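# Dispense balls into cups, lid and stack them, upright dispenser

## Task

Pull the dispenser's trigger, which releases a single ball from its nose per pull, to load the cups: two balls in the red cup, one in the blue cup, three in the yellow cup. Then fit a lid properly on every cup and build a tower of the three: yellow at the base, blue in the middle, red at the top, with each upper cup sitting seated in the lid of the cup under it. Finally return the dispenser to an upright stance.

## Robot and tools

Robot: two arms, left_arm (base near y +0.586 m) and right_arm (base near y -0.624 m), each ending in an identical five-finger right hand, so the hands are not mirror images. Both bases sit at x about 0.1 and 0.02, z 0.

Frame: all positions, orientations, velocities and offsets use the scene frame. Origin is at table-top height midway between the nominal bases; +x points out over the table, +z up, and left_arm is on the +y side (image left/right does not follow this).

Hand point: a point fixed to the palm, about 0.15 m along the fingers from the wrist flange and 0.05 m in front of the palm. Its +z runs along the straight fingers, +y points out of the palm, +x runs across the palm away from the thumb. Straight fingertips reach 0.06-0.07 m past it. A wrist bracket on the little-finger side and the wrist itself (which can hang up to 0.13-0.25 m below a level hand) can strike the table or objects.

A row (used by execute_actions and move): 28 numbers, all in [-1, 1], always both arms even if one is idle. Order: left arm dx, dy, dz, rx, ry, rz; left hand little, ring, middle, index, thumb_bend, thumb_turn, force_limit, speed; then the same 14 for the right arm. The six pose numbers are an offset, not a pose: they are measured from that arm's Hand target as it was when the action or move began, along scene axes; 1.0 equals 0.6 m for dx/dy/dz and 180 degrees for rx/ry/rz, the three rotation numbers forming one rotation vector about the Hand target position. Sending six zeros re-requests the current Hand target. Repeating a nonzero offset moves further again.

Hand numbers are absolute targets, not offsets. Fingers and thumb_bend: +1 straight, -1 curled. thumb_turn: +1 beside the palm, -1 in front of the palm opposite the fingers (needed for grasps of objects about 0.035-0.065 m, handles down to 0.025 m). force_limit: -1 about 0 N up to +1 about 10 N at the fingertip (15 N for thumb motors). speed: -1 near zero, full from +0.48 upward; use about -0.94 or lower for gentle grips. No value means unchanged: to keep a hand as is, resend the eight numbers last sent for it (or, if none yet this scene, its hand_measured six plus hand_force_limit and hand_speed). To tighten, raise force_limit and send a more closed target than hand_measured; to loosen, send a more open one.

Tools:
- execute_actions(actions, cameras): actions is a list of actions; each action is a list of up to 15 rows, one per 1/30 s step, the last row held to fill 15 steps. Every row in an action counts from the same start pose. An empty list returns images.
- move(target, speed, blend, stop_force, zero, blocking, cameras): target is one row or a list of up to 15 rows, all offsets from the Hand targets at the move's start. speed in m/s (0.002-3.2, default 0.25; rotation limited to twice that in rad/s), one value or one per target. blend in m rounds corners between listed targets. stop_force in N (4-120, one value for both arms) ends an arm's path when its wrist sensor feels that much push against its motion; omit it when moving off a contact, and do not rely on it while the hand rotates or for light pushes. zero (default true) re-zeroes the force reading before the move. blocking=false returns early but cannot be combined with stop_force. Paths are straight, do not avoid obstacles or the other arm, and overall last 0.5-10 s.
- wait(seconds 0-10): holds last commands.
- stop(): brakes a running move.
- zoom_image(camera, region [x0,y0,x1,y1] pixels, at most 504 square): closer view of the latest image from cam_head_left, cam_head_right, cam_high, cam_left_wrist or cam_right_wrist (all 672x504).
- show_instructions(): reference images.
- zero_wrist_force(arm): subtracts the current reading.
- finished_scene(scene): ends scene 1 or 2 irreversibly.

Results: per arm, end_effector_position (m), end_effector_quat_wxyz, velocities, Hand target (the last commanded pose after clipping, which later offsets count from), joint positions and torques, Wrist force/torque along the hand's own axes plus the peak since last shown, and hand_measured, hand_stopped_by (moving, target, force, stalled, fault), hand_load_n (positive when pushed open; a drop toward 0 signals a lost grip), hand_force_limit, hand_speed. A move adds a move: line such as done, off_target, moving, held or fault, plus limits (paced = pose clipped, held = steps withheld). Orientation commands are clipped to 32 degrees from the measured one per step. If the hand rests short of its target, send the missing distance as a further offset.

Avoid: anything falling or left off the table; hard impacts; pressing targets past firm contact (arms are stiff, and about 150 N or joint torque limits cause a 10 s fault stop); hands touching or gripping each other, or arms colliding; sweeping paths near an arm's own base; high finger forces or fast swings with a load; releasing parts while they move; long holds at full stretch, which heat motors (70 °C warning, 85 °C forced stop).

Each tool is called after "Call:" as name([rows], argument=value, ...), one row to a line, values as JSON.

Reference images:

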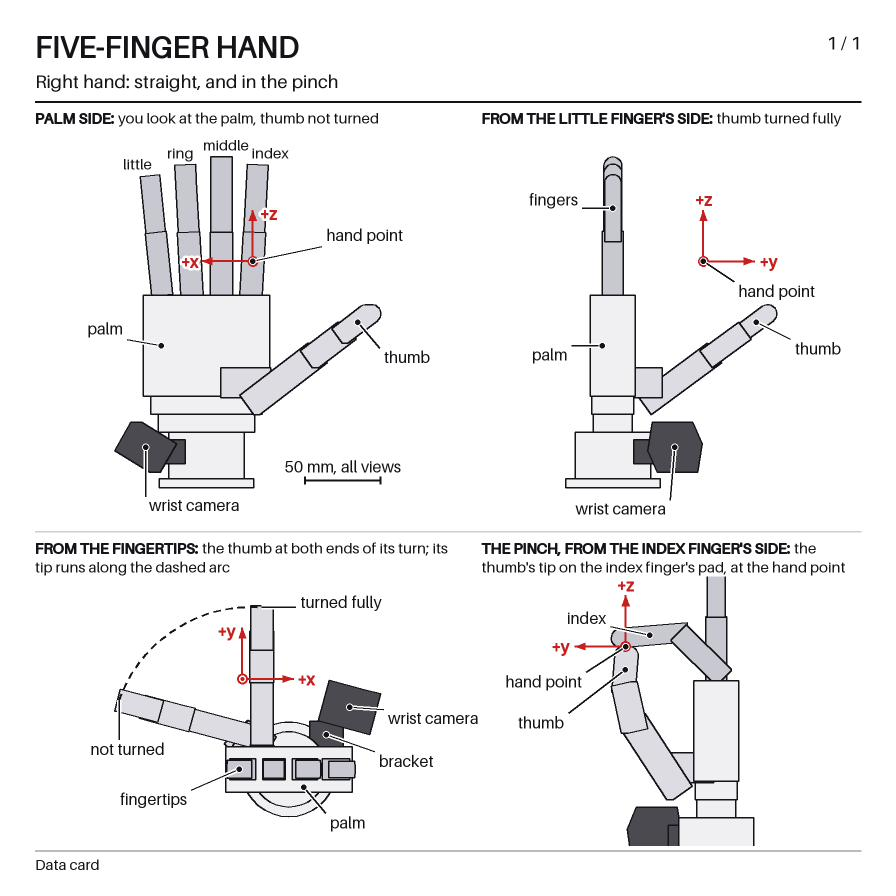

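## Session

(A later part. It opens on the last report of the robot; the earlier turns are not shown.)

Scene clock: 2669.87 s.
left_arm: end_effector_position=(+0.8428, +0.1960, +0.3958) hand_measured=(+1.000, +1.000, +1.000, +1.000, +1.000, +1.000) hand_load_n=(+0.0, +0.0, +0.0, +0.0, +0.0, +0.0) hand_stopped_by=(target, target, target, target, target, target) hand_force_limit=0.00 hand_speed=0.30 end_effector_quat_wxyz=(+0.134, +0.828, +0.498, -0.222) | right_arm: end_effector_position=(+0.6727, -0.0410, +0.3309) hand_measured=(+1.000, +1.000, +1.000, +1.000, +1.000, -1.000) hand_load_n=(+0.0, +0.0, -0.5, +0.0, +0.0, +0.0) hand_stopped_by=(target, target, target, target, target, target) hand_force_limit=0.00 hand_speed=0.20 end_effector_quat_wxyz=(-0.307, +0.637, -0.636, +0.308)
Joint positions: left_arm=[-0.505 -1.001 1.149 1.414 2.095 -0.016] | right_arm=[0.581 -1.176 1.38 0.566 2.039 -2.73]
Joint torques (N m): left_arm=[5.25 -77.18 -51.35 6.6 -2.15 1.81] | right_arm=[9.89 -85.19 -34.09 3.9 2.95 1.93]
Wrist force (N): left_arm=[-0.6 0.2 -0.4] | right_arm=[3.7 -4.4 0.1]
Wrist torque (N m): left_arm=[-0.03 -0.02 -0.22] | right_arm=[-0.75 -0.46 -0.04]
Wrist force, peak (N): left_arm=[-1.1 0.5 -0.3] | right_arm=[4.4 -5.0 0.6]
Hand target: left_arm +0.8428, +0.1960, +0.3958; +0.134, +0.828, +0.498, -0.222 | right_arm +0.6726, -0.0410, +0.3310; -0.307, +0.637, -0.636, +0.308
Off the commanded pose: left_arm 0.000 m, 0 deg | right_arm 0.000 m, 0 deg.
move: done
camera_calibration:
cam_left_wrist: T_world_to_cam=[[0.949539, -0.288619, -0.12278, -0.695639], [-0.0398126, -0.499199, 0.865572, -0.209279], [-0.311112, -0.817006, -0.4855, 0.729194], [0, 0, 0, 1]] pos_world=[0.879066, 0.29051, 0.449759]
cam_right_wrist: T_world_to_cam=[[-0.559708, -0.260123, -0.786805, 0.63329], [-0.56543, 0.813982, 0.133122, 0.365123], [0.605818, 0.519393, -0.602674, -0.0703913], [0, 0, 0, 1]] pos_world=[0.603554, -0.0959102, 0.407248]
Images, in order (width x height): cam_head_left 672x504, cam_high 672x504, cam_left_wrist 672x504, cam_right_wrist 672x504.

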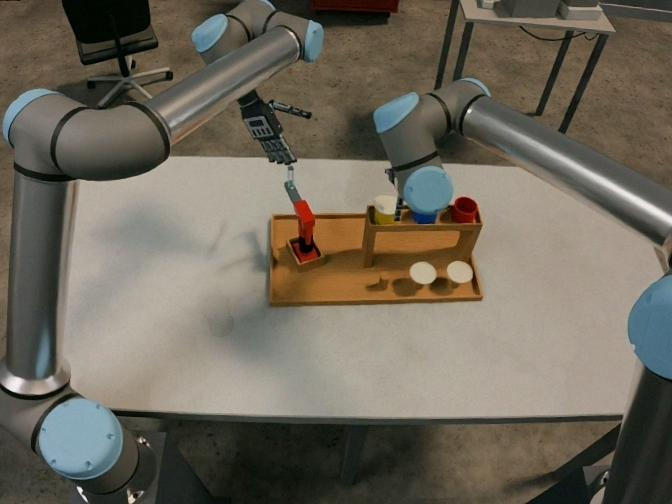

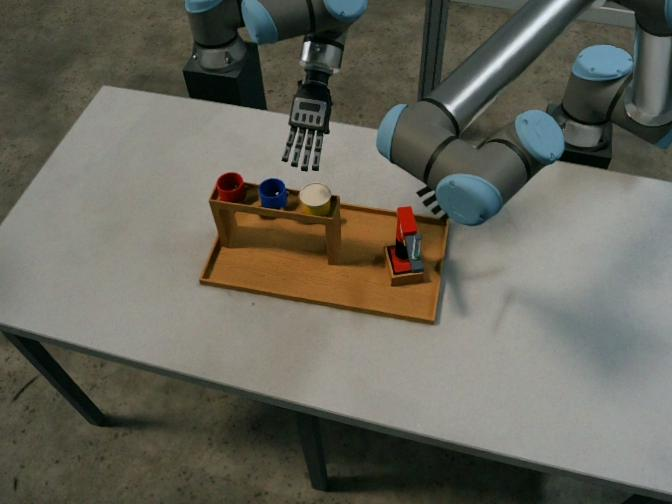

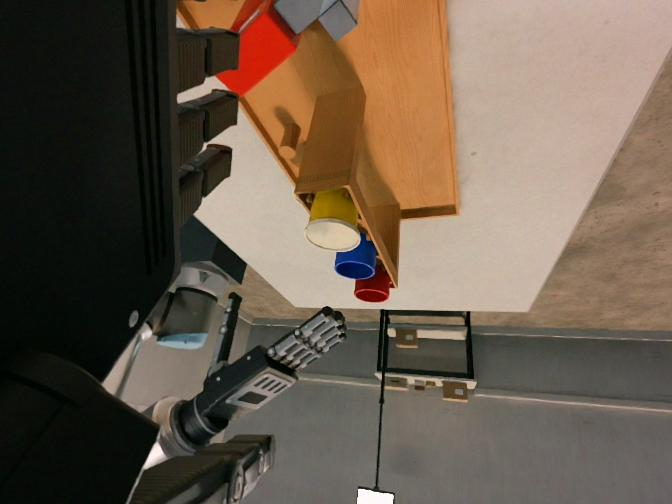

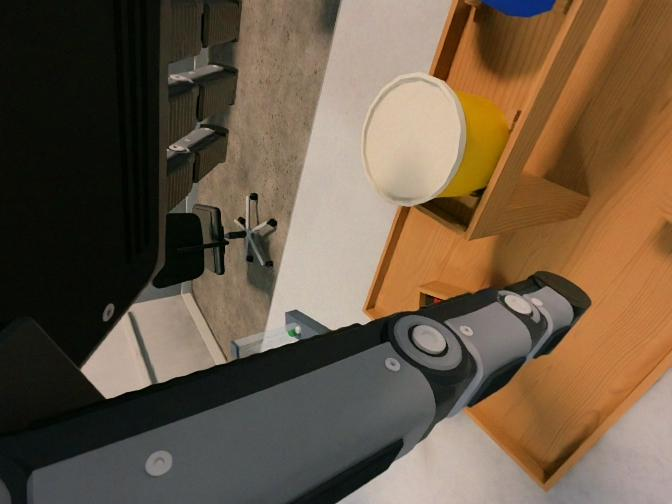

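Call:
move([
  [0,0,0,0,0,0,1,1,1,1,1,1,0,0.3,0.1213,-0.1742,0,0,0,0,1,1,0.6,0.6,1,-1,0,0.2],
  [0,0,0,0,0,0,1,1,1,1,1,1,0,0.3,0.1213,-0.1742,-0.115,0,0,0,1,1,0.6,0.6,1,-1,0,0.2],
], speed=[0.2,0.1], cameras=["cam_right_wrist","cam_left_wrist"])

Call:
zoom_image(camera="cam_right_wrist", region=[340, 80, 640, 330])

Scene clock: 2700.53 s.
left_arm: end_effector_position=(+0.8428, +0.1960, +0.3958) hand_measured=(+1.000, +1.000, +1.000, +1.000, +1.000, +1.000) hand_load_n=(+0.0, +0.0, +0.0, +0.0, -0.5, +0.0) hand_stopped_by=(target, target, target, target, target, target) hand_force_limit=0.00 hand_speed=0.30 end_effector_quat_wxyz=(+0.134, +0.828, +0.498, -0.222) | right_arm: end_effector_position=(+0.7454, -0.1455, +0.2621) hand_measured=(+1.000, +1.000, +0.600, +0.600, +1.000, -1.000) hand_load_n=(+0.0, +0.0, +0.0, +0.0, +0.0, +0.0) hand_stopped_by=(target, target, target, target, target, target) hand_force_limit=0.00 hand_speed=0.20 end_effector_quat_wxyz=(-0.307, +0.637, -0.636, +0.308)
Joint positions: left_arm=[-0.505 -1.001 1.149 1.414 2.095 -0.016] | right_arm=[0.4 -1.188 1.515 0.391 1.905 -2.864]
Joint torques (N m): left_arm=[5.92 -75.55 -50.93 6.23 -1.66 1.32] | right_arm=[-14.76 -60.96 -34.1 -1.32 -2.27 -3.62]
Wrist force (N): left_arm=[-0.7 0.5 -0.5] | right_arm=[4.0 -4.4 0.1]
Wrist torque (N m): left_arm=[0.01 -0.01 -0.21] | right_arm=[-0.71 -0.52 0.14]
Wrist force, peak (N): left_arm=[-1.0 0.6 -0.5] | right_arm=[5.6 -5.2 1.1]
Hand target: left_arm +0.8428, +0.1960, +0.3958; +0.134, +0.828, +0.498, -0.222 | right_arm +0.7454, -0.1455, +0.2620; -0.307, +0.637, -0.636, +0.308
Off the commanded pose: left_arm 0.000 m, 0 deg | right_arm 0.000 m, 0 deg.
move: done
camera_calibration:
cam_left_wrist: T_world_to_cam=[[0.949539, -0.288619, -0.12278, -0.695639], [-0.0398126, -0.499199, 0.865572, -0.209279], [-0.311112, -0.817006, -0.4855, 0.729194], [0, 0, 0, 1]] pos_world=[0.879066, 0.29051, 0.449759]
cam_right_wrist: T_world_to_cam=[[-0.559661, -0.260082, -0.786853, 0.592579], [-0.565438, 0.813976, 0.13313, 0.500465], [0.605854, 0.519424, -0.602611, -0.101721], [0, 0, 0, 1]] pos_world=[0.676254, -0.20041, 0.338347]
Images, in order (width x height): cam_left_wrist 672x504, cam_right_wrist 672x504.

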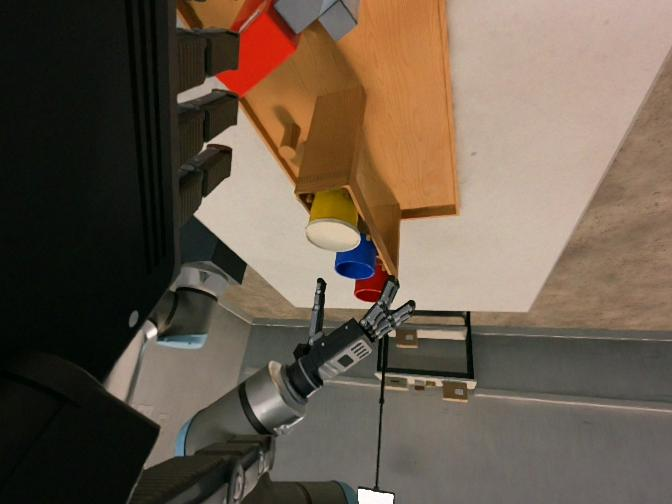

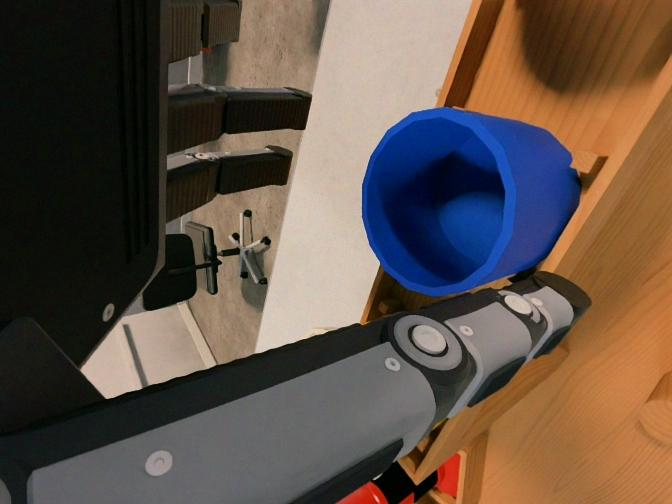

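Scaled by 1.680 from the camera's 672x504 image, which has a finer 960x720 frame.

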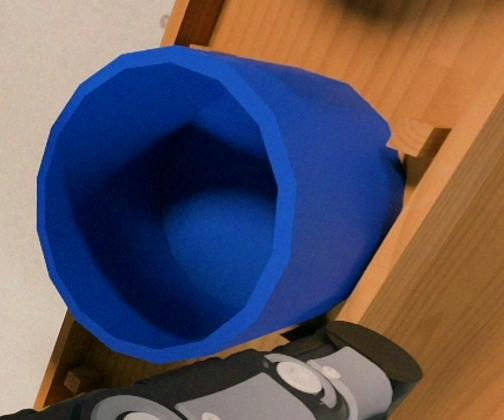

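Call:
move(target=[0,0,0,0,0,0,1,1,1,1,1,1,0,0.3,0,-0.001,-0.0667,0,0,0,1,1,0.6,0.6,1,-1,0,0.2], speed=0.05, stop_force=5, cameras=["cam_right_wrist","cam_left_wrist"])

Call:
zoom_image(camera="cam_left_wrist", region=[270, 170, 430, 330])

Scene clock: 2710.60 s.
left_arm: end_effector_position=(+0.8428, +0.1960, +0.3958) hand_measured=(+1.000, +1.000, +1.000, +1.000, +1.000, +1.000) hand_load_n=(+0.0, +0.0, +0.0, +0.0, +0.0, +0.0) hand_stopped_by=(target, target, target, target, target, target) hand_force_limit=0.00 hand_speed=0.30 end_effector_quat_wxyz=(+0.134, +0.828, +0.498, -0.222) | right_arm: end_effector_position=(+0.7454, -0.1461, +0.2220) hand_measured=(+1.000, +1.000, +0.600, +0.600, +1.000, -1.000) hand_load_n=(+0.0, +0.0, +0.0, +0.0, +0.0, +0.0) hand_stopped_by=(target, target, target, target, target, target) hand_force_limit=0.00 hand_speed=0.20 end_effector_quat_wxyz=(-0.307, +0.637, -0.636, +0.308)
Joint positions: left_arm=[-0.505 -1.001 1.149 1.414 2.095 -0.016] | right_arm=[0.399 -1.166 1.558 0.326 1.905 -2.864]
Joint torques (N m): left_arm=[4.18 -78.29 -50.92 6.39 -1.66 1.46] | right_arm=[-12.35 -62.54 -32.19 -1.17 -2.32 -3.48]
Wrist force (N): left_arm=[-0.5 0.6 -0.3] | right_arm=[3.5 -4.6 0.3]
Wrist torque (N m): left_arm=[0.02 -0.04 -0.20] | right_arm=[-0.75 -0.45 0.10]
Wrist force, peak (N): left_arm=[-0.7 0.9 -0.5] | right_arm=[4.2 -4.9 0.4]
Hand target: left_arm +0.8428, +0.1960, +0.3958; +0.134, +0.828, +0.498, -0.222 | right_arm +0.7454, -0.1461, +0.2220; -0.307, +0.637, -0.636, +0.308
Off the commanded pose: left_arm 0.000 m, 0 deg | right_arm 0.000 m, 0 deg.
move: done
camera_calibration:
cam_left_wrist: T_world_to_cam=[[0.949539, -0.288619, -0.12278, -0.695639], [-0.0398126, -0.499199, 0.865572, -0.209279], [-0.311112, -0.817006, -0.4855, 0.729194], [0, 0, 0, 1]] pos_world=[0.879066, 0.29051, 0.449759]
cam_right_wrist: T_world_to_cam=[[-0.559708, -0.260123, -0.786805, 0.560881], [-0.56543, 0.813982, 0.133122, 0.50629], [0.605818, 0.519393, -0.602674, -0.125538], [0, 0, 0, 1]] pos_world=[0.676254, -0.20101, 0.298248]
Images, in order (width x height): cam_left_wrist 672x504, cam_right_wrist 672x504.

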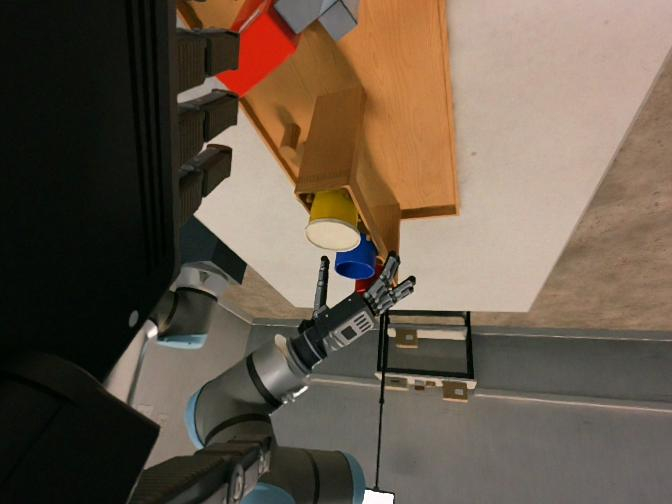

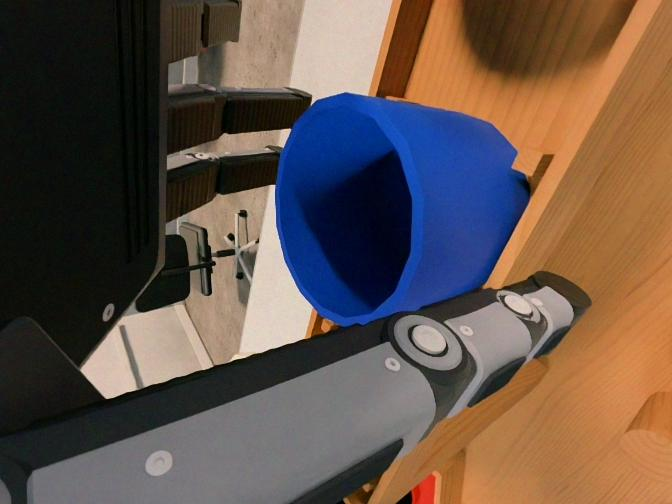

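Scaled by 3.150 from the camera's 672x504 image, which has a finer 960x720 frame.

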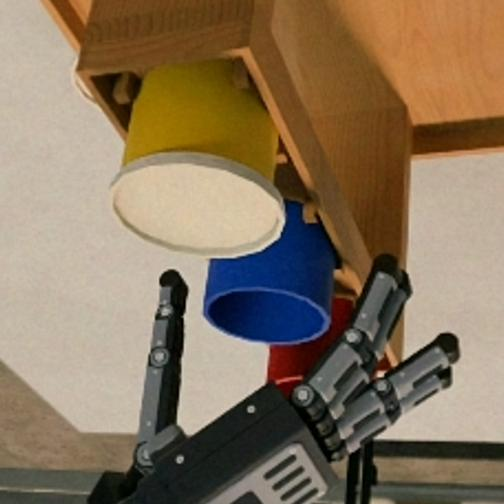

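Call:
move(target=[0,0,0,0,0,0,1,1,1,1,1,1,0,0.3,0,0,0,0,0,0,1,1,0.1,0.1,0.5,-1,-0.4,-0.9], cameras=["cam_right_wrist","cam_left_wrist"])

Call:
zoom_image(camera="cam_left_wrist", region=[270, 170, 430, 330])

Scene clock: 2717.83 s.
left_arm: end_effector_position=(+0.8428, +0.1960, +0.3958) hand_measured=(+1.000, +1.000, +1.000, +1.000, +1.000, +1.000) hand_load_n=(+0.0, +0.0, +0.0, +0.0, +0.0, +0.0) hand_stopped_by=(target, target, target, target, target, target) hand_force_limit=0.00 hand_speed=0.30 end_effector_quat_wxyz=(+0.134, +0.828, +0.498, -0.222) | right_arm: end_effector_position=(+0.7454, -0.1461, +0.2220) hand_measured=(+1.000, +1.000, +0.248, +0.230, +0.744, -1.000) hand_load_n=(+0.0, +0.0, +3.0, +6.0, +4.5, +0.5) hand_stopped_by=(target, target, force, force, force, target) hand_force_limit=-0.40 hand_speed=-0.90 end_effector_quat_wxyz=(-0.307, +0.637, -0.636, +0.308)
Joint positions: left_arm=[-0.505 -1.001 1.149 1.414 2.095 -0.016] | right_arm=[0.399 -1.166 1.558 0.326 1.905 -2.864]
Joint torques (N m): left_arm=[4.79 -77.78 -50.25 6.22 -1.51 1.59] | right_arm=[-5.26 -63.48 -32.83 5.4 -2.11 -2.94]
Wrist force (N): left_arm=[-0.7 0.4 -0.3] | right_arm=[3.4 -6.7 4.6]
Wrist torque (N m): left_arm=[-0.01 0.00 -0.22] | right_arm=[-0.56 -0.55 0.12]
Wrist force, peak (N): left_arm=[-0.7 1.0 -0.4] | right_arm=[3.4 -10.5 5.7]
Hand target: left_arm +0.8428, +0.1960, +0.3958; +0.134, +0.828, +0.498, -0.222 | right_arm +0.7454, -0.1461, +0.2220; -0.307, +0.637, -0.636, +0.308
Off the commanded pose: left_arm 0.000 m, 0 deg | right_arm 0.000 m, 0 deg.
move: done
camera_calibration:
cam_left_wrist: T_world_to_cam=[[0.949539, -0.288619, -0.12278, -0.695639], [-0.0398126, -0.499199, 0.865572, -0.209279], [-0.311112, -0.817006, -0.4855, 0.729194], [0, 0, 0, 1]] pos_world=[0.879066, 0.29051, 0.449759]
cam_right_wrist: T_world_to_cam=[[-0.559708, -0.260123, -0.786805, 0.560881], [-0.56543, 0.813982, 0.133122, 0.50629], [0.605818, 0.519393, -0.602674, -0.125538], [0, 0, 0, 1]] pos_world=[0.676254, -0.20101, 0.298248]
Images, in order (width x height): cam_left_wrist 672x504, cam_right_wrist 672x504.

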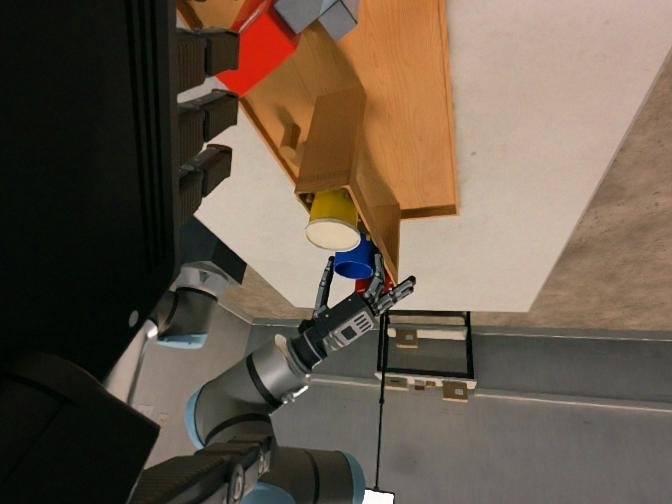

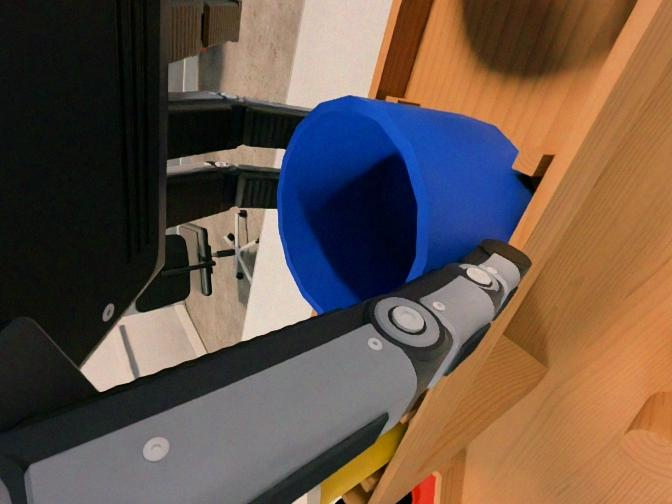

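Scaled by 3.150 from the camera's 672x504 image, which has a finer 960x720 frame.

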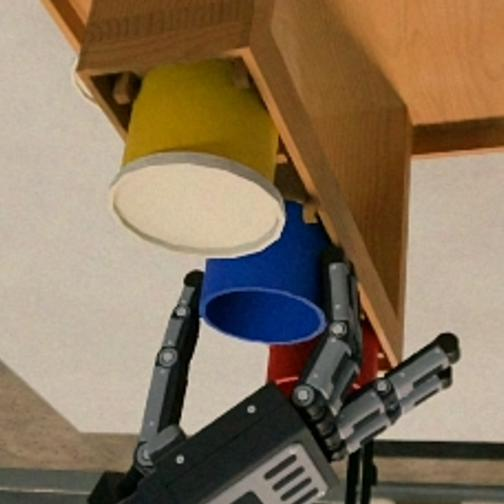

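Call:
move(target=[0,0,0,0,0,0,1,1,1,1,1,1,0,0.3,0.0025,0,0,0,0,0,1,1,0.1,0.1,0.5,-1,-0.4,-0.9], speed=0.01)

Call:
move(target=[0,0,0,0,0,0,1,1,1,1,1,1,0,0.3,0,0,0.025,0,0,0,1,1,0.1,0.1,0.5,-1,-0.4,-0.9], speed=0.03, cameras=["cam_right_wrist","cam_left_wrist","cam_high"])

Call:
zoom_image(camera="cam_left_wrist", region=[270, 170, 430, 330])

Scene clock: 2726.10 s.
left_arm: end_effector_position=(+0.8428, +0.1960, +0.3958) hand_measured=(+1.000, +1.000, +1.000, +1.000, +1.000, +1.000) hand_load_n=(+0.0, +0.0, +0.0, +0.0, +0.0, +0.0) hand_stopped_by=(target, target, target, target, target, target) hand_force_limit=0.00 hand_speed=0.30 end_effector_quat_wxyz=(+0.134, +0.828, +0.498, -0.222) | right_arm: end_effector_position=(+0.7468, -0.1461, +0.2220) hand_measured=(+1.000, +1.000, +0.248, +0.230, +0.746, -1.000) hand_load_n=(+0.0, +0.0, +1.5, +4.0, +5.5, +0.0) hand_stopped_by=(target, target, force, force, force, target) hand_force_limit=-0.40 hand_speed=-0.90 end_effector_quat_wxyz=(-0.307, +0.637, -0.636, +0.308)
Joint positions: left_arm=[-0.505 -1.001 1.149 1.414 2.095 -0.016] | right_arm=[0.399 -1.164 1.555 0.327 1.904 -2.865]
Joint torques (N m): left_arm=[4.92 -76.05 -50.49 6.29 -1.74 1.58] | right_arm=[-15.57 -61.62 -46.8 3.59 -2.35 -3.42]
Wrist force (N): left_arm=[-0.6 0.6 -0.4] | right_arm=[3.5 -5.3 -0.7]
Wrist torque (N m): left_arm=[0.03 -0.02 -0.20] | right_arm=[-0.78 -0.45 0.10]
Wrist force, peak (N): left_arm=[-1.0 0.6 -0.4] | right_arm=[3.7 -7.4 4.7]
Hand target: left_arm +0.8428, +0.1960, +0.3958; +0.134, +0.828, +0.498, -0.222 | right_arm +0.7469, -0.1461, +0.2220; -0.307, +0.637, -0.636, +0.308
Off the commanded pose: left_arm 0.000 m, 0 deg | right_arm 0.000 m, 0 deg.
move: done

Scene clock: 2726.93 s.
left_arm: end_effector_position=(+0.8428, +0.1960, +0.3958) hand_measured=(+1.000, +1.000, +1.000, +1.000, +1.000, +1.000) hand_load_n=(+0.0, +0.0, +0.0, +0.0, +0.0, +0.0) hand_stopped_by=(target, target, target, target, target, target) hand_force_limit=0.00 hand_speed=0.30 end_effector_quat_wxyz=(+0.134, +0.828, +0.498, -0.222) | right_arm: end_effector_position=(+0.7469, -0.1461, +0.2369) hand_measured=(+1.000, +1.000, +0.248, +0.230, +0.746, -1.000) hand_load_n=(+0.0, +0.0, +1.5, +4.0, +5.5, +0.0) hand_stopped_by=(target, target, force, force, force, target) hand_force_limit=-0.40 hand_speed=-0.90 end_effector_quat_wxyz=(-0.307, +0.637, -0.636, +0.308)
Joint positions: left_arm=[-0.505 -1.001 1.149 1.414 2.095 -0.016] | right_arm=[0.399 -1.173 1.54 0.351 1.904 -2.865]
Joint torques (N m): left_arm=[5.27 -77.93 -50.89 6.57 -1.47 1.41] | right_arm=[-13.21 -81.33 -47.72 3.83 -2.56 -3.18]
Wrist force (N): left_arm=[-0.6 0.2 -0.5] | right_arm=[4.0 -4.0 0.3]
Wrist torque (N m): left_arm=[-0.03 -0.01 -0.22] | right_arm=[-0.71 -0.55 0.16]
Wrist force, peak (N): left_arm=[-0.8 0.7 -0.4] | right_arm=[3.7 -5.2 -0.8]
Hand target: left_arm +0.8428, +0.1960, +0.3958; +0.134, +0.828, +0.498, -0.222 | right_arm +0.7469, -0.1461, +0.2370; -0.307, +0.637, -0.636, +0.308
Off the commanded pose: left_arm 0.000 m, 0 deg | right_arm 0.000 m, 0 deg.
move: done
camera_calibration:
cam_left_wrist: T_world_to_cam=[[0.949539, -0.288619, -0.12278, -0.695639], [-0.0398126, -0.499199, 0.865572, -0.209279], [-0.311112, -0.817006, -0.4855, 0.729194], [0, 0, 0, 1]] pos_world=[0.879066, 0.29051, 0.449759]
cam_right_wrist: T_world_to_cam=[[-0.559708, -0.260123, -0.786805, 0.573444], [-0.56543, 0.813982, 0.133122, 0.505155], [0.605818, 0.519393, -0.602674, -0.117466], [0, 0, 0, 1]] pos_world=[0.677754, -0.20101, 0.313148]
Images, in order (width x height): cam_high 672x504, cam_left_wrist 672x504, cam_right_wrist 672x504.

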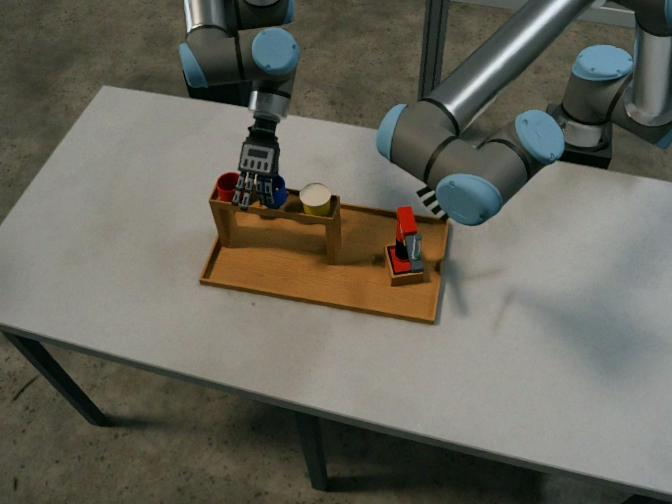

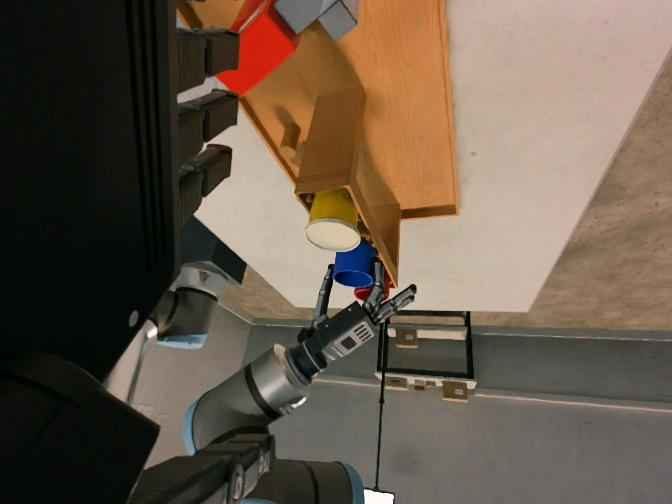

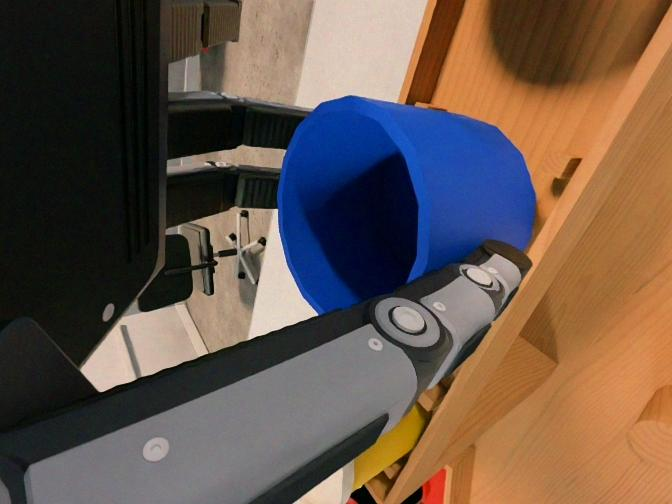

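Scaled by 3.150 from the camera's 672x504 image, which has a finer 960x720 frame.

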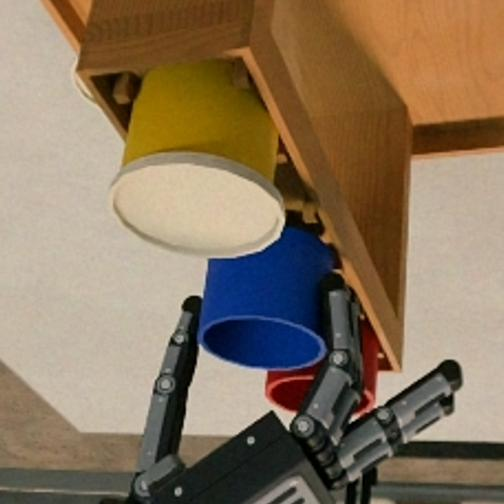

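Call:
move([
  [0,0,0,0,0,0,1,1,1,1,1,1,0,0.3,0,0,0.112,0,0,0,1,1,0.1,0.1,0.5,-1,-0.4,-0.9],
  [0,0,0,0,0,0,1,1,1,1,1,1,0,0.3,-0.005,0.1733,0.112,0,0,0,1,1,0.1,0.1,0.5,-1,-0.4,-0.9],
], speed=0.1, blend=[0.01,0], cameras=["all"])

Call:
zoom_image(camera="cam_left_wrist", region=[270, 170, 410, 310])

Call:
zoom_image(camera="cam_high", region=[280, 130, 360, 230])

Call:
zoom_image(camera="cam_head_left", region=[350, 140, 440, 230])

Call:
zoom_image(camera="cam_head_right", region=[335, 140, 425, 230])

Scene clock: 2740.97 s.
left_arm: end_effector_position=(+0.8428, +0.1960, +0.3958) hand_measured=(+1.000, +1.000, +1.000, +1.000, +1.000, +1.000) hand_load_n=(+0.0, +0.0, +0.0, +0.0, +0.0, +0.0) hand_stopped_by=(target, target, target, target, target, target) hand_force_limit=0.00 hand_speed=0.30 end_effector_quat_wxyz=(+0.134, +0.828, +0.498, -0.222) | right_arm: end_effector_position=(+0.7439, -0.0422, +0.3042) hand_measured=(+1.000, +1.000, +0.248, +0.230, +0.746, -1.000) hand_load_n=(+0.0, +0.0, +1.5, +4.0, +5.5, +0.0) hand_stopped_by=(target, target, force, force, force, target) hand_force_limit=-0.40 hand_speed=-0.90 end_effector_quat_wxyz=(-0.307, +0.637, -0.636, +0.308)
Joint positions: left_arm=[-0.505 -1.001 1.149 1.414 2.095 -0.016] | right_arm=[0.526 -1.089 1.299 0.543 1.999 -2.772]
Joint torques (N m): left_arm=[4.53 -78.1 -51.05 6.45 -1.75 1.46] | right_arm=[8.86 -77.1 -50.84 4.03 3.78 2.86]
Wrist force (N): left_arm=[-0.4 0.6 -0.2] | right_arm=[4.3 -3.6 0.2]
Wrist torque (N m): left_arm=[0.01 -0.05 -0.20] | right_arm=[-0.62 -0.50 0.00]
Wrist force, peak (N): left_arm=[-1.0 0.6 -0.4] | right_arm=[4.5 -4.8 -0.2]
Hand target: left_arm +0.8428, +0.1960, +0.3958; +0.134, +0.828, +0.498, -0.222 | right_arm +0.7439, -0.0421, +0.3042; -0.307, +0.637, -0.636, +0.308
Off the commanded pose: left_arm 0.000 m, 0 deg | right_arm 0.000 m, 0 deg.
move: done
camera_calibration:
cam_left_wrist: T_world_to_cam=[[0.949539, -0.288619, -0.12278, -0.695639], [-0.0398126, -0.499199, 0.865572, -0.209279], [-0.311112, -0.817006, -0.4855, 0.729194], [0, 0, 0, 1]] pos_world=[0.879066, 0.29051, 0.449759]
cam_right_wrist: T_world_to_cam=[[-0.559661, -0.260082, -0.786853, 0.651677], [-0.565438, 0.813976, 0.13313, 0.409872], [0.605854, 0.519424, -0.602611, -0.129039], [0, 0, 0, 1]] pos_world=[0.674654, -0.0971104, 0.380447]

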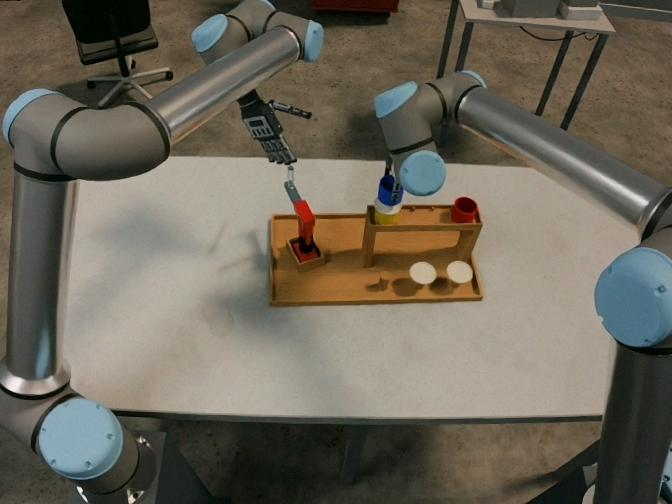

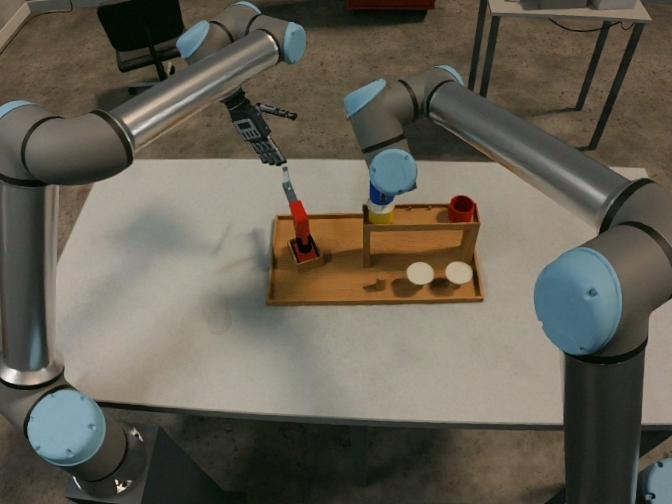

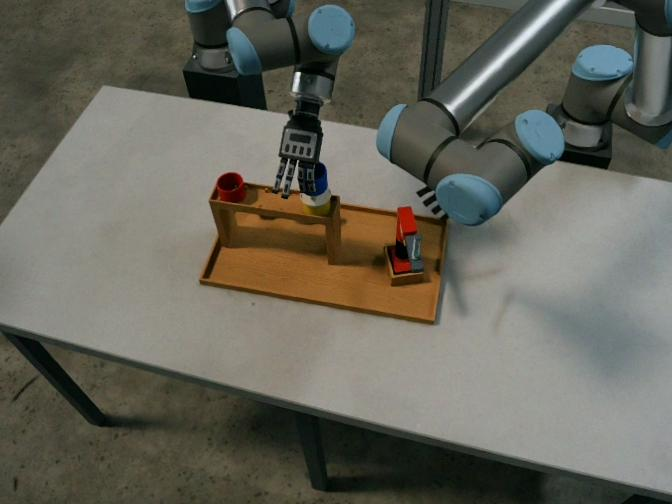

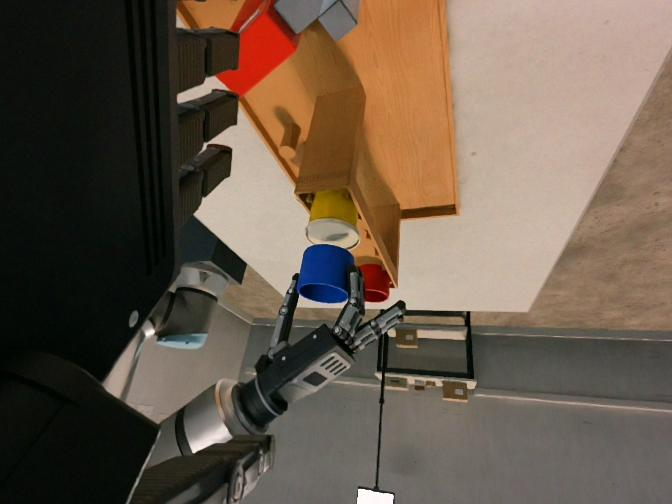

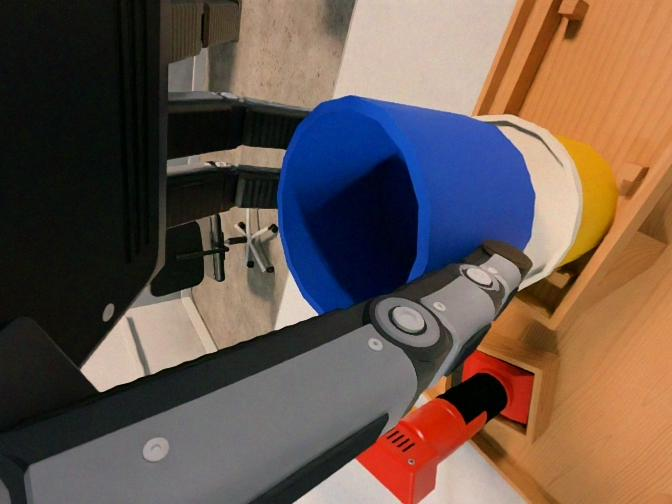

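Scaled by 3.600 from the camera's 672x504 image, which has a finer 960x720 frame.

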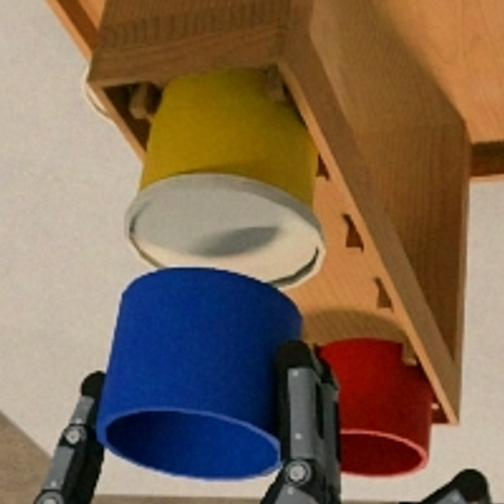

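Scaled by 5.040 from the camera's 672x504 image, which has a finer 960x720 frame.

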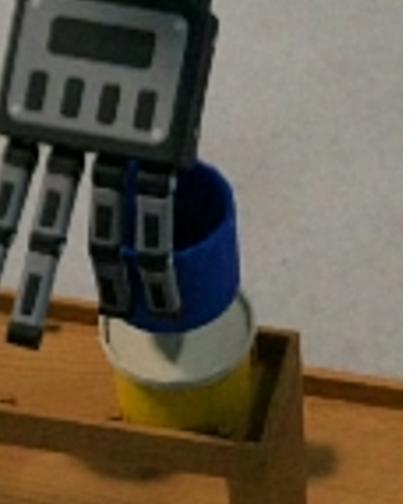

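Scaled by 5.600 from the camera's 672x504 image, which has a finer 960x720 frame.

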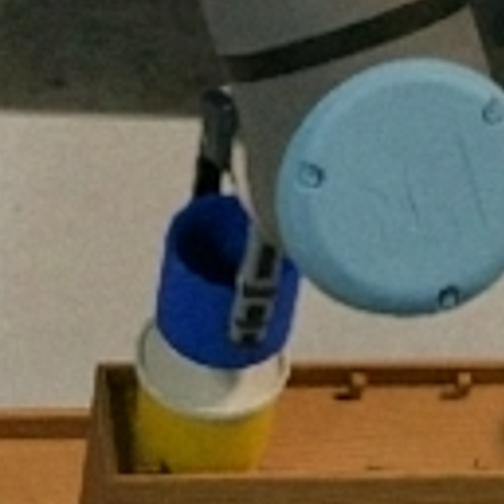

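Scaled by 5.600 from the camera's 672x504 image, which has a finer 960x720 frame.

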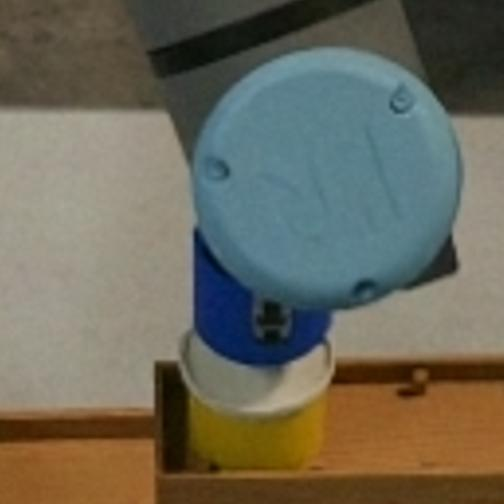

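Call:
move([
  [0,0,0,0,0,0,1,1,1,1,1,1,0,0.3,0.0025,0,0,0,0,0,1,1,0.1,0.1,0.5,-1,-0.4,-0.9],
  [0,0,0,0,0,0,1,1,1,1,1,1,0,0.3,0.0025,0,-0.06,0,0,0,1,1,0.1,0.1,0.5,-1,-0.4,-0.9],
], speed=0.015, stop_force=4, cameras=["all"])

Call:
zoom_image(camera="cam_left_wrist", region=[270, 170, 410, 310])

Call:
zoom_image(camera="cam_high", region=[280, 150, 360, 230])

Call:
zoom_image(camera="cam_head_left", region=[350, 160, 440, 230])

Call:
zoom_image(camera="cam_head_right", region=[335, 160, 425, 230])

Scene clock: 2781.07 s.
left_arm: end_effector_position=(+0.8428, +0.1960, +0.3958) hand_measured=(+1.000, +1.000, +1.000, +1.000, +1.000, +1.000) hand_load_n=(+0.0, +0.0, +0.0, +0.0, +0.0, +0.0) hand_stopped_by=(target, target, target, target, target, target) hand_force_limit=0.00 hand_speed=0.30 end_effector_quat_wxyz=(+0.134, +0.828, +0.498, -0.222) | right_arm: end_effector_position=(+0.7454, -0.0421, +0.2751) hand_measured=(+1.000, +1.000, +0.248, +0.230, +0.746, -1.000) hand_load_n=(+0.0, +0.5, +1.5, +4.0, +5.5, +0.0) hand_stopped_by=(target, target, force, force, force, target) hand_force_limit=-0.40 hand_speed=-0.90 end_effector_quat_wxyz=(-0.307, +0.637, -0.636, +0.308)
Joint positions: left_arm=[-0.505 -1.001 1.149 1.414 2.095 -0.016] | right_arm=[0.525 -1.076 1.331 0.497 1.998 -2.773]
Joint torques (N m): left_arm=[4.08 -79.32 -49.93 6.68 -1.47 1.52] | right_arm=[-13.24 -92.49 -49.33 4.27 -2.14 -3.13]
Wrist force (N): left_arm=[-0.4 0.5 -0.5] | right_arm=[4.4 -3.7 0.1]
Wrist torque (N m): left_arm=[0.02 -0.04 -0.19] | right_arm=[-0.61 -0.50 0.16]
Wrist force, peak (N): left_arm=[-0.9 0.8 -0.5] | right_arm=[5.1 -7.8 -3.9]
Hand target: left_arm +0.8428, +0.1960, +0.3958; +0.134, +0.828, +0.498, -0.222 | right_arm +0.7454, -0.0421, +0.2751; -0.307, +0.637, -0.636, +0.308 (not the last commanded pose)
Off the commanded pose: left_arm 0.000 m, 0 deg | right_arm 0.007 m, 0 deg.
move: contact (right_arm); path passed 1 of 2 targets
camera_calibration:
cam_left_wrist: T_world_to_cam=[[0.949539, -0.288619, -0.12278, -0.695639], [-0.0398126, -0.499199, 0.865572, -0.209279], [-0.311112, -0.817006, -0.4855, 0.729194], [0, 0, 0, 1]] pos_world=[0.879066, 0.29051, 0.449759]
cam_right_wrist: T_world_to_cam=[[-0.559708, -0.260123, -0.786805, 0.629713], [-0.56543, 0.813982, 0.133122, 0.414567], [0.605818, 0.519393, -0.602674, -0.147552], [0, 0, 0, 1]] pos_world=[0.676254, -0.0970102, 0.351348]

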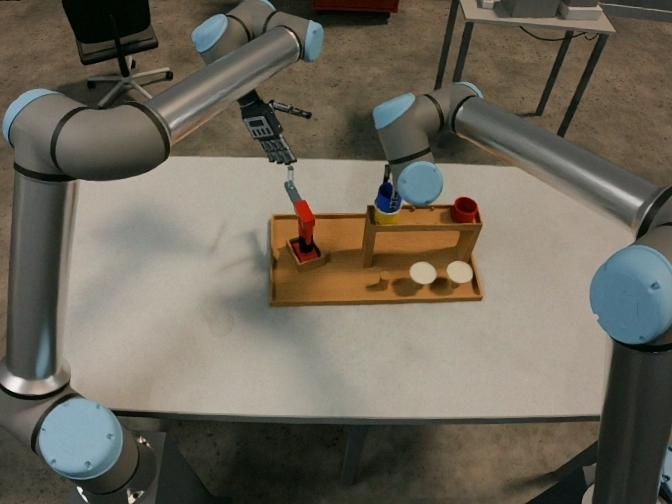

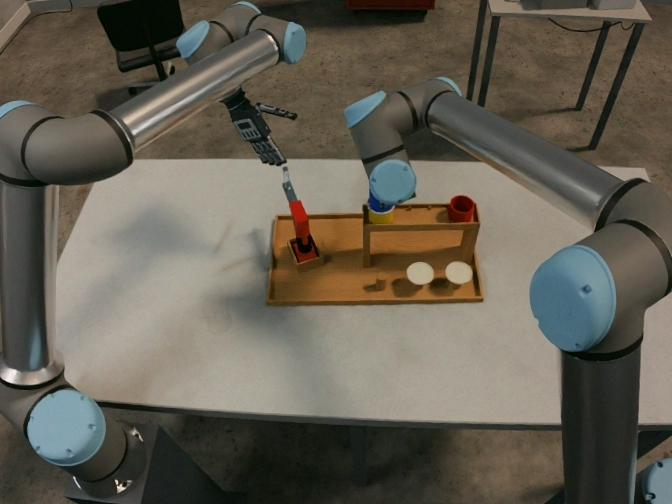

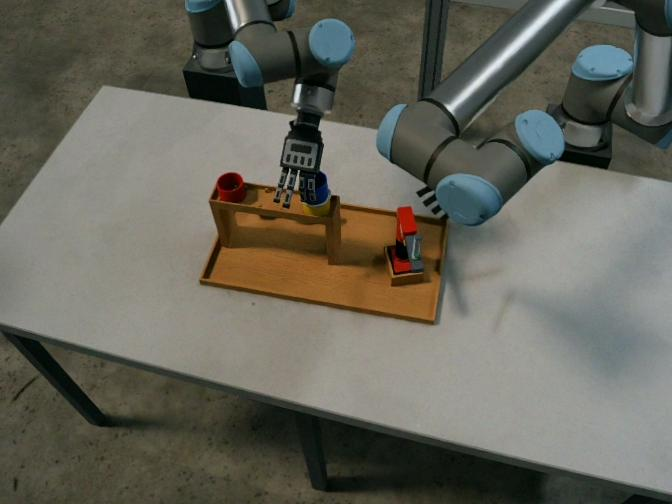

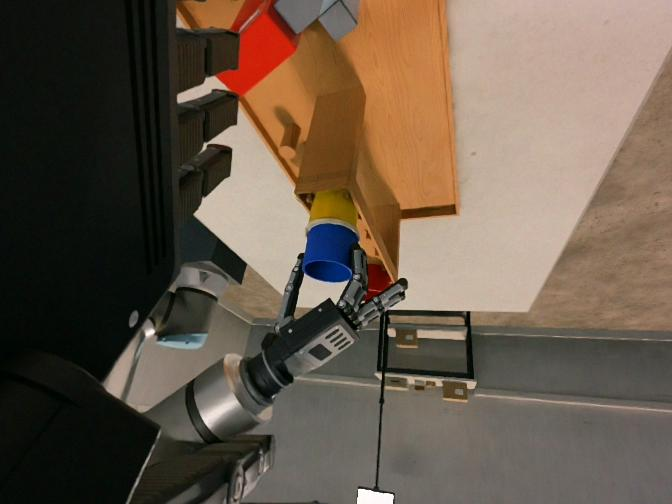

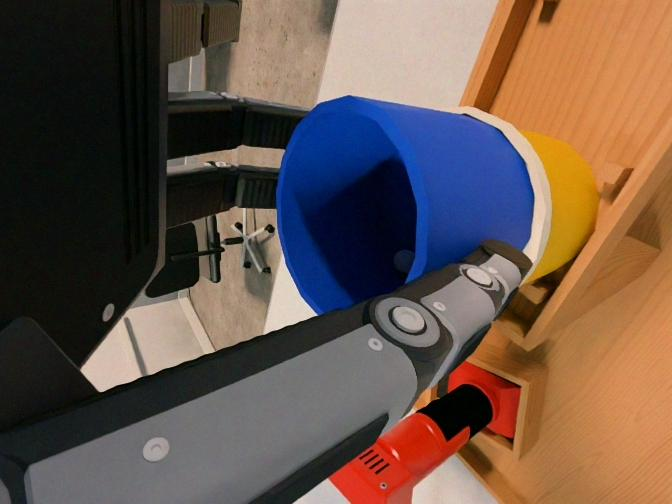

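Scaled by 3.600 from the camera's 672x504 image, which has a finer 960x720 frame.

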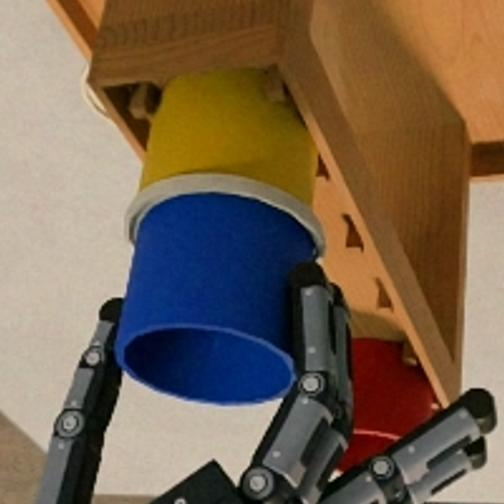

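Scaled by 6.300 from the camera's 672x504 image, which has a finer 960x720 frame.

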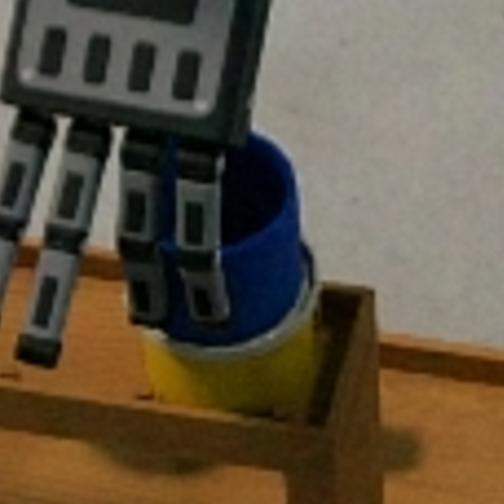

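Scaled by 5.600 from the camera's 672x504 image, which has a finer 960x720 frame.

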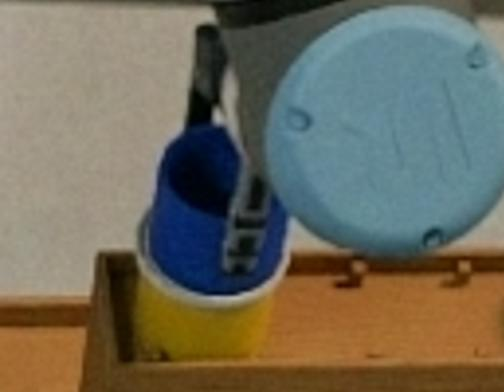

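Scaled by 5.600 from the camera's 672x504 image, which has a finer 960x720 frame.

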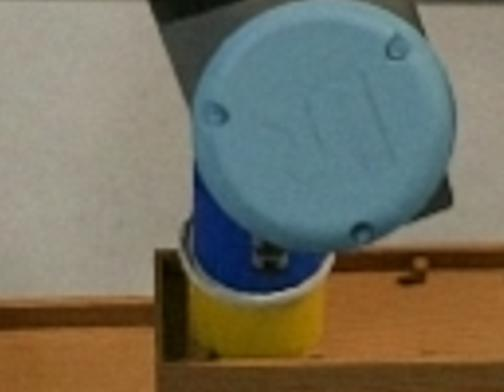

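Call:
move(target=[0,0,0,0,0,0,1,1,1,1,1,1,0,0.3,0,0,-0.01,0,0,0,1,1,0.1,0.1,0.5,-1,-0.4,-0.9], speed=0.008, stop_force=7)

Scene clock: 2787.20 s.
left_arm: end_effector_position=(+0.8428, +0.1960, +0.3958) hand_measured=(+1.000, +1.000, +1.000, +1.000, +1.000, +1.000) hand_load_n=(+0.0, +0.0, +0.0, +0.0, +0.0, +0.0) hand_stopped_by=(target, target, target, target, target, target) hand_force_limit=0.00 hand_speed=0.30 end_effector_quat_wxyz=(+0.134, +0.828, +0.498, -0.222) | right_arm: end_effector_position=(+0.7454, -0.0421, +0.2691) hand_measured=(+1.000, +1.000, +0.248, +0.230, +0.746, -1.000) hand_load_n=(+0.0, +0.0, +1.5, +4.0, +5.5, +0.0) hand_stopped_by=(target, target, force, force, force, target) hand_force_limit=-0.40 hand_speed=-0.90 end_effector_quat_wxyz=(-0.307, +0.637, -0.636, +0.308)
Joint positions: left_arm=[-0.505 -1.001 1.149 1.414 2.095 -0.016] | right_arm=[0.525 -1.073 1.338 0.488 1.998 -2.773]
Joint torques (N m): left_arm=[3.38 -78.12 -50.81 6.62 -1.59 1.39] | right_arm=[-6.02 -67.37 -31.38 -0.68 -0.96 -2.21]
Wrist force (N): left_arm=[-0.6 0.5 -0.6] | right_arm=[5.0 -8.5 -3.9]
Wrist torque (N m): left_arm=[0.02 -0.01 -0.21] | right_arm=[-0.67 -0.53 0.15]
Wrist force, peak (N): left_arm=[-0.7 0.9 -0.5] | right_arm=[5.0 -8.5 -3.9]
Hand target: left_arm +0.8428, +0.1960, +0.3958; +0.134, +0.828, +0.498, -0.222 | right_arm +0.7454, -0.0421, +0.2691; -0.307, +0.637, -0.636, +0.308
Off the commanded pose: left_arm 0.000 m, 0 deg | right_arm 0.000 m, 0 deg.
move: done


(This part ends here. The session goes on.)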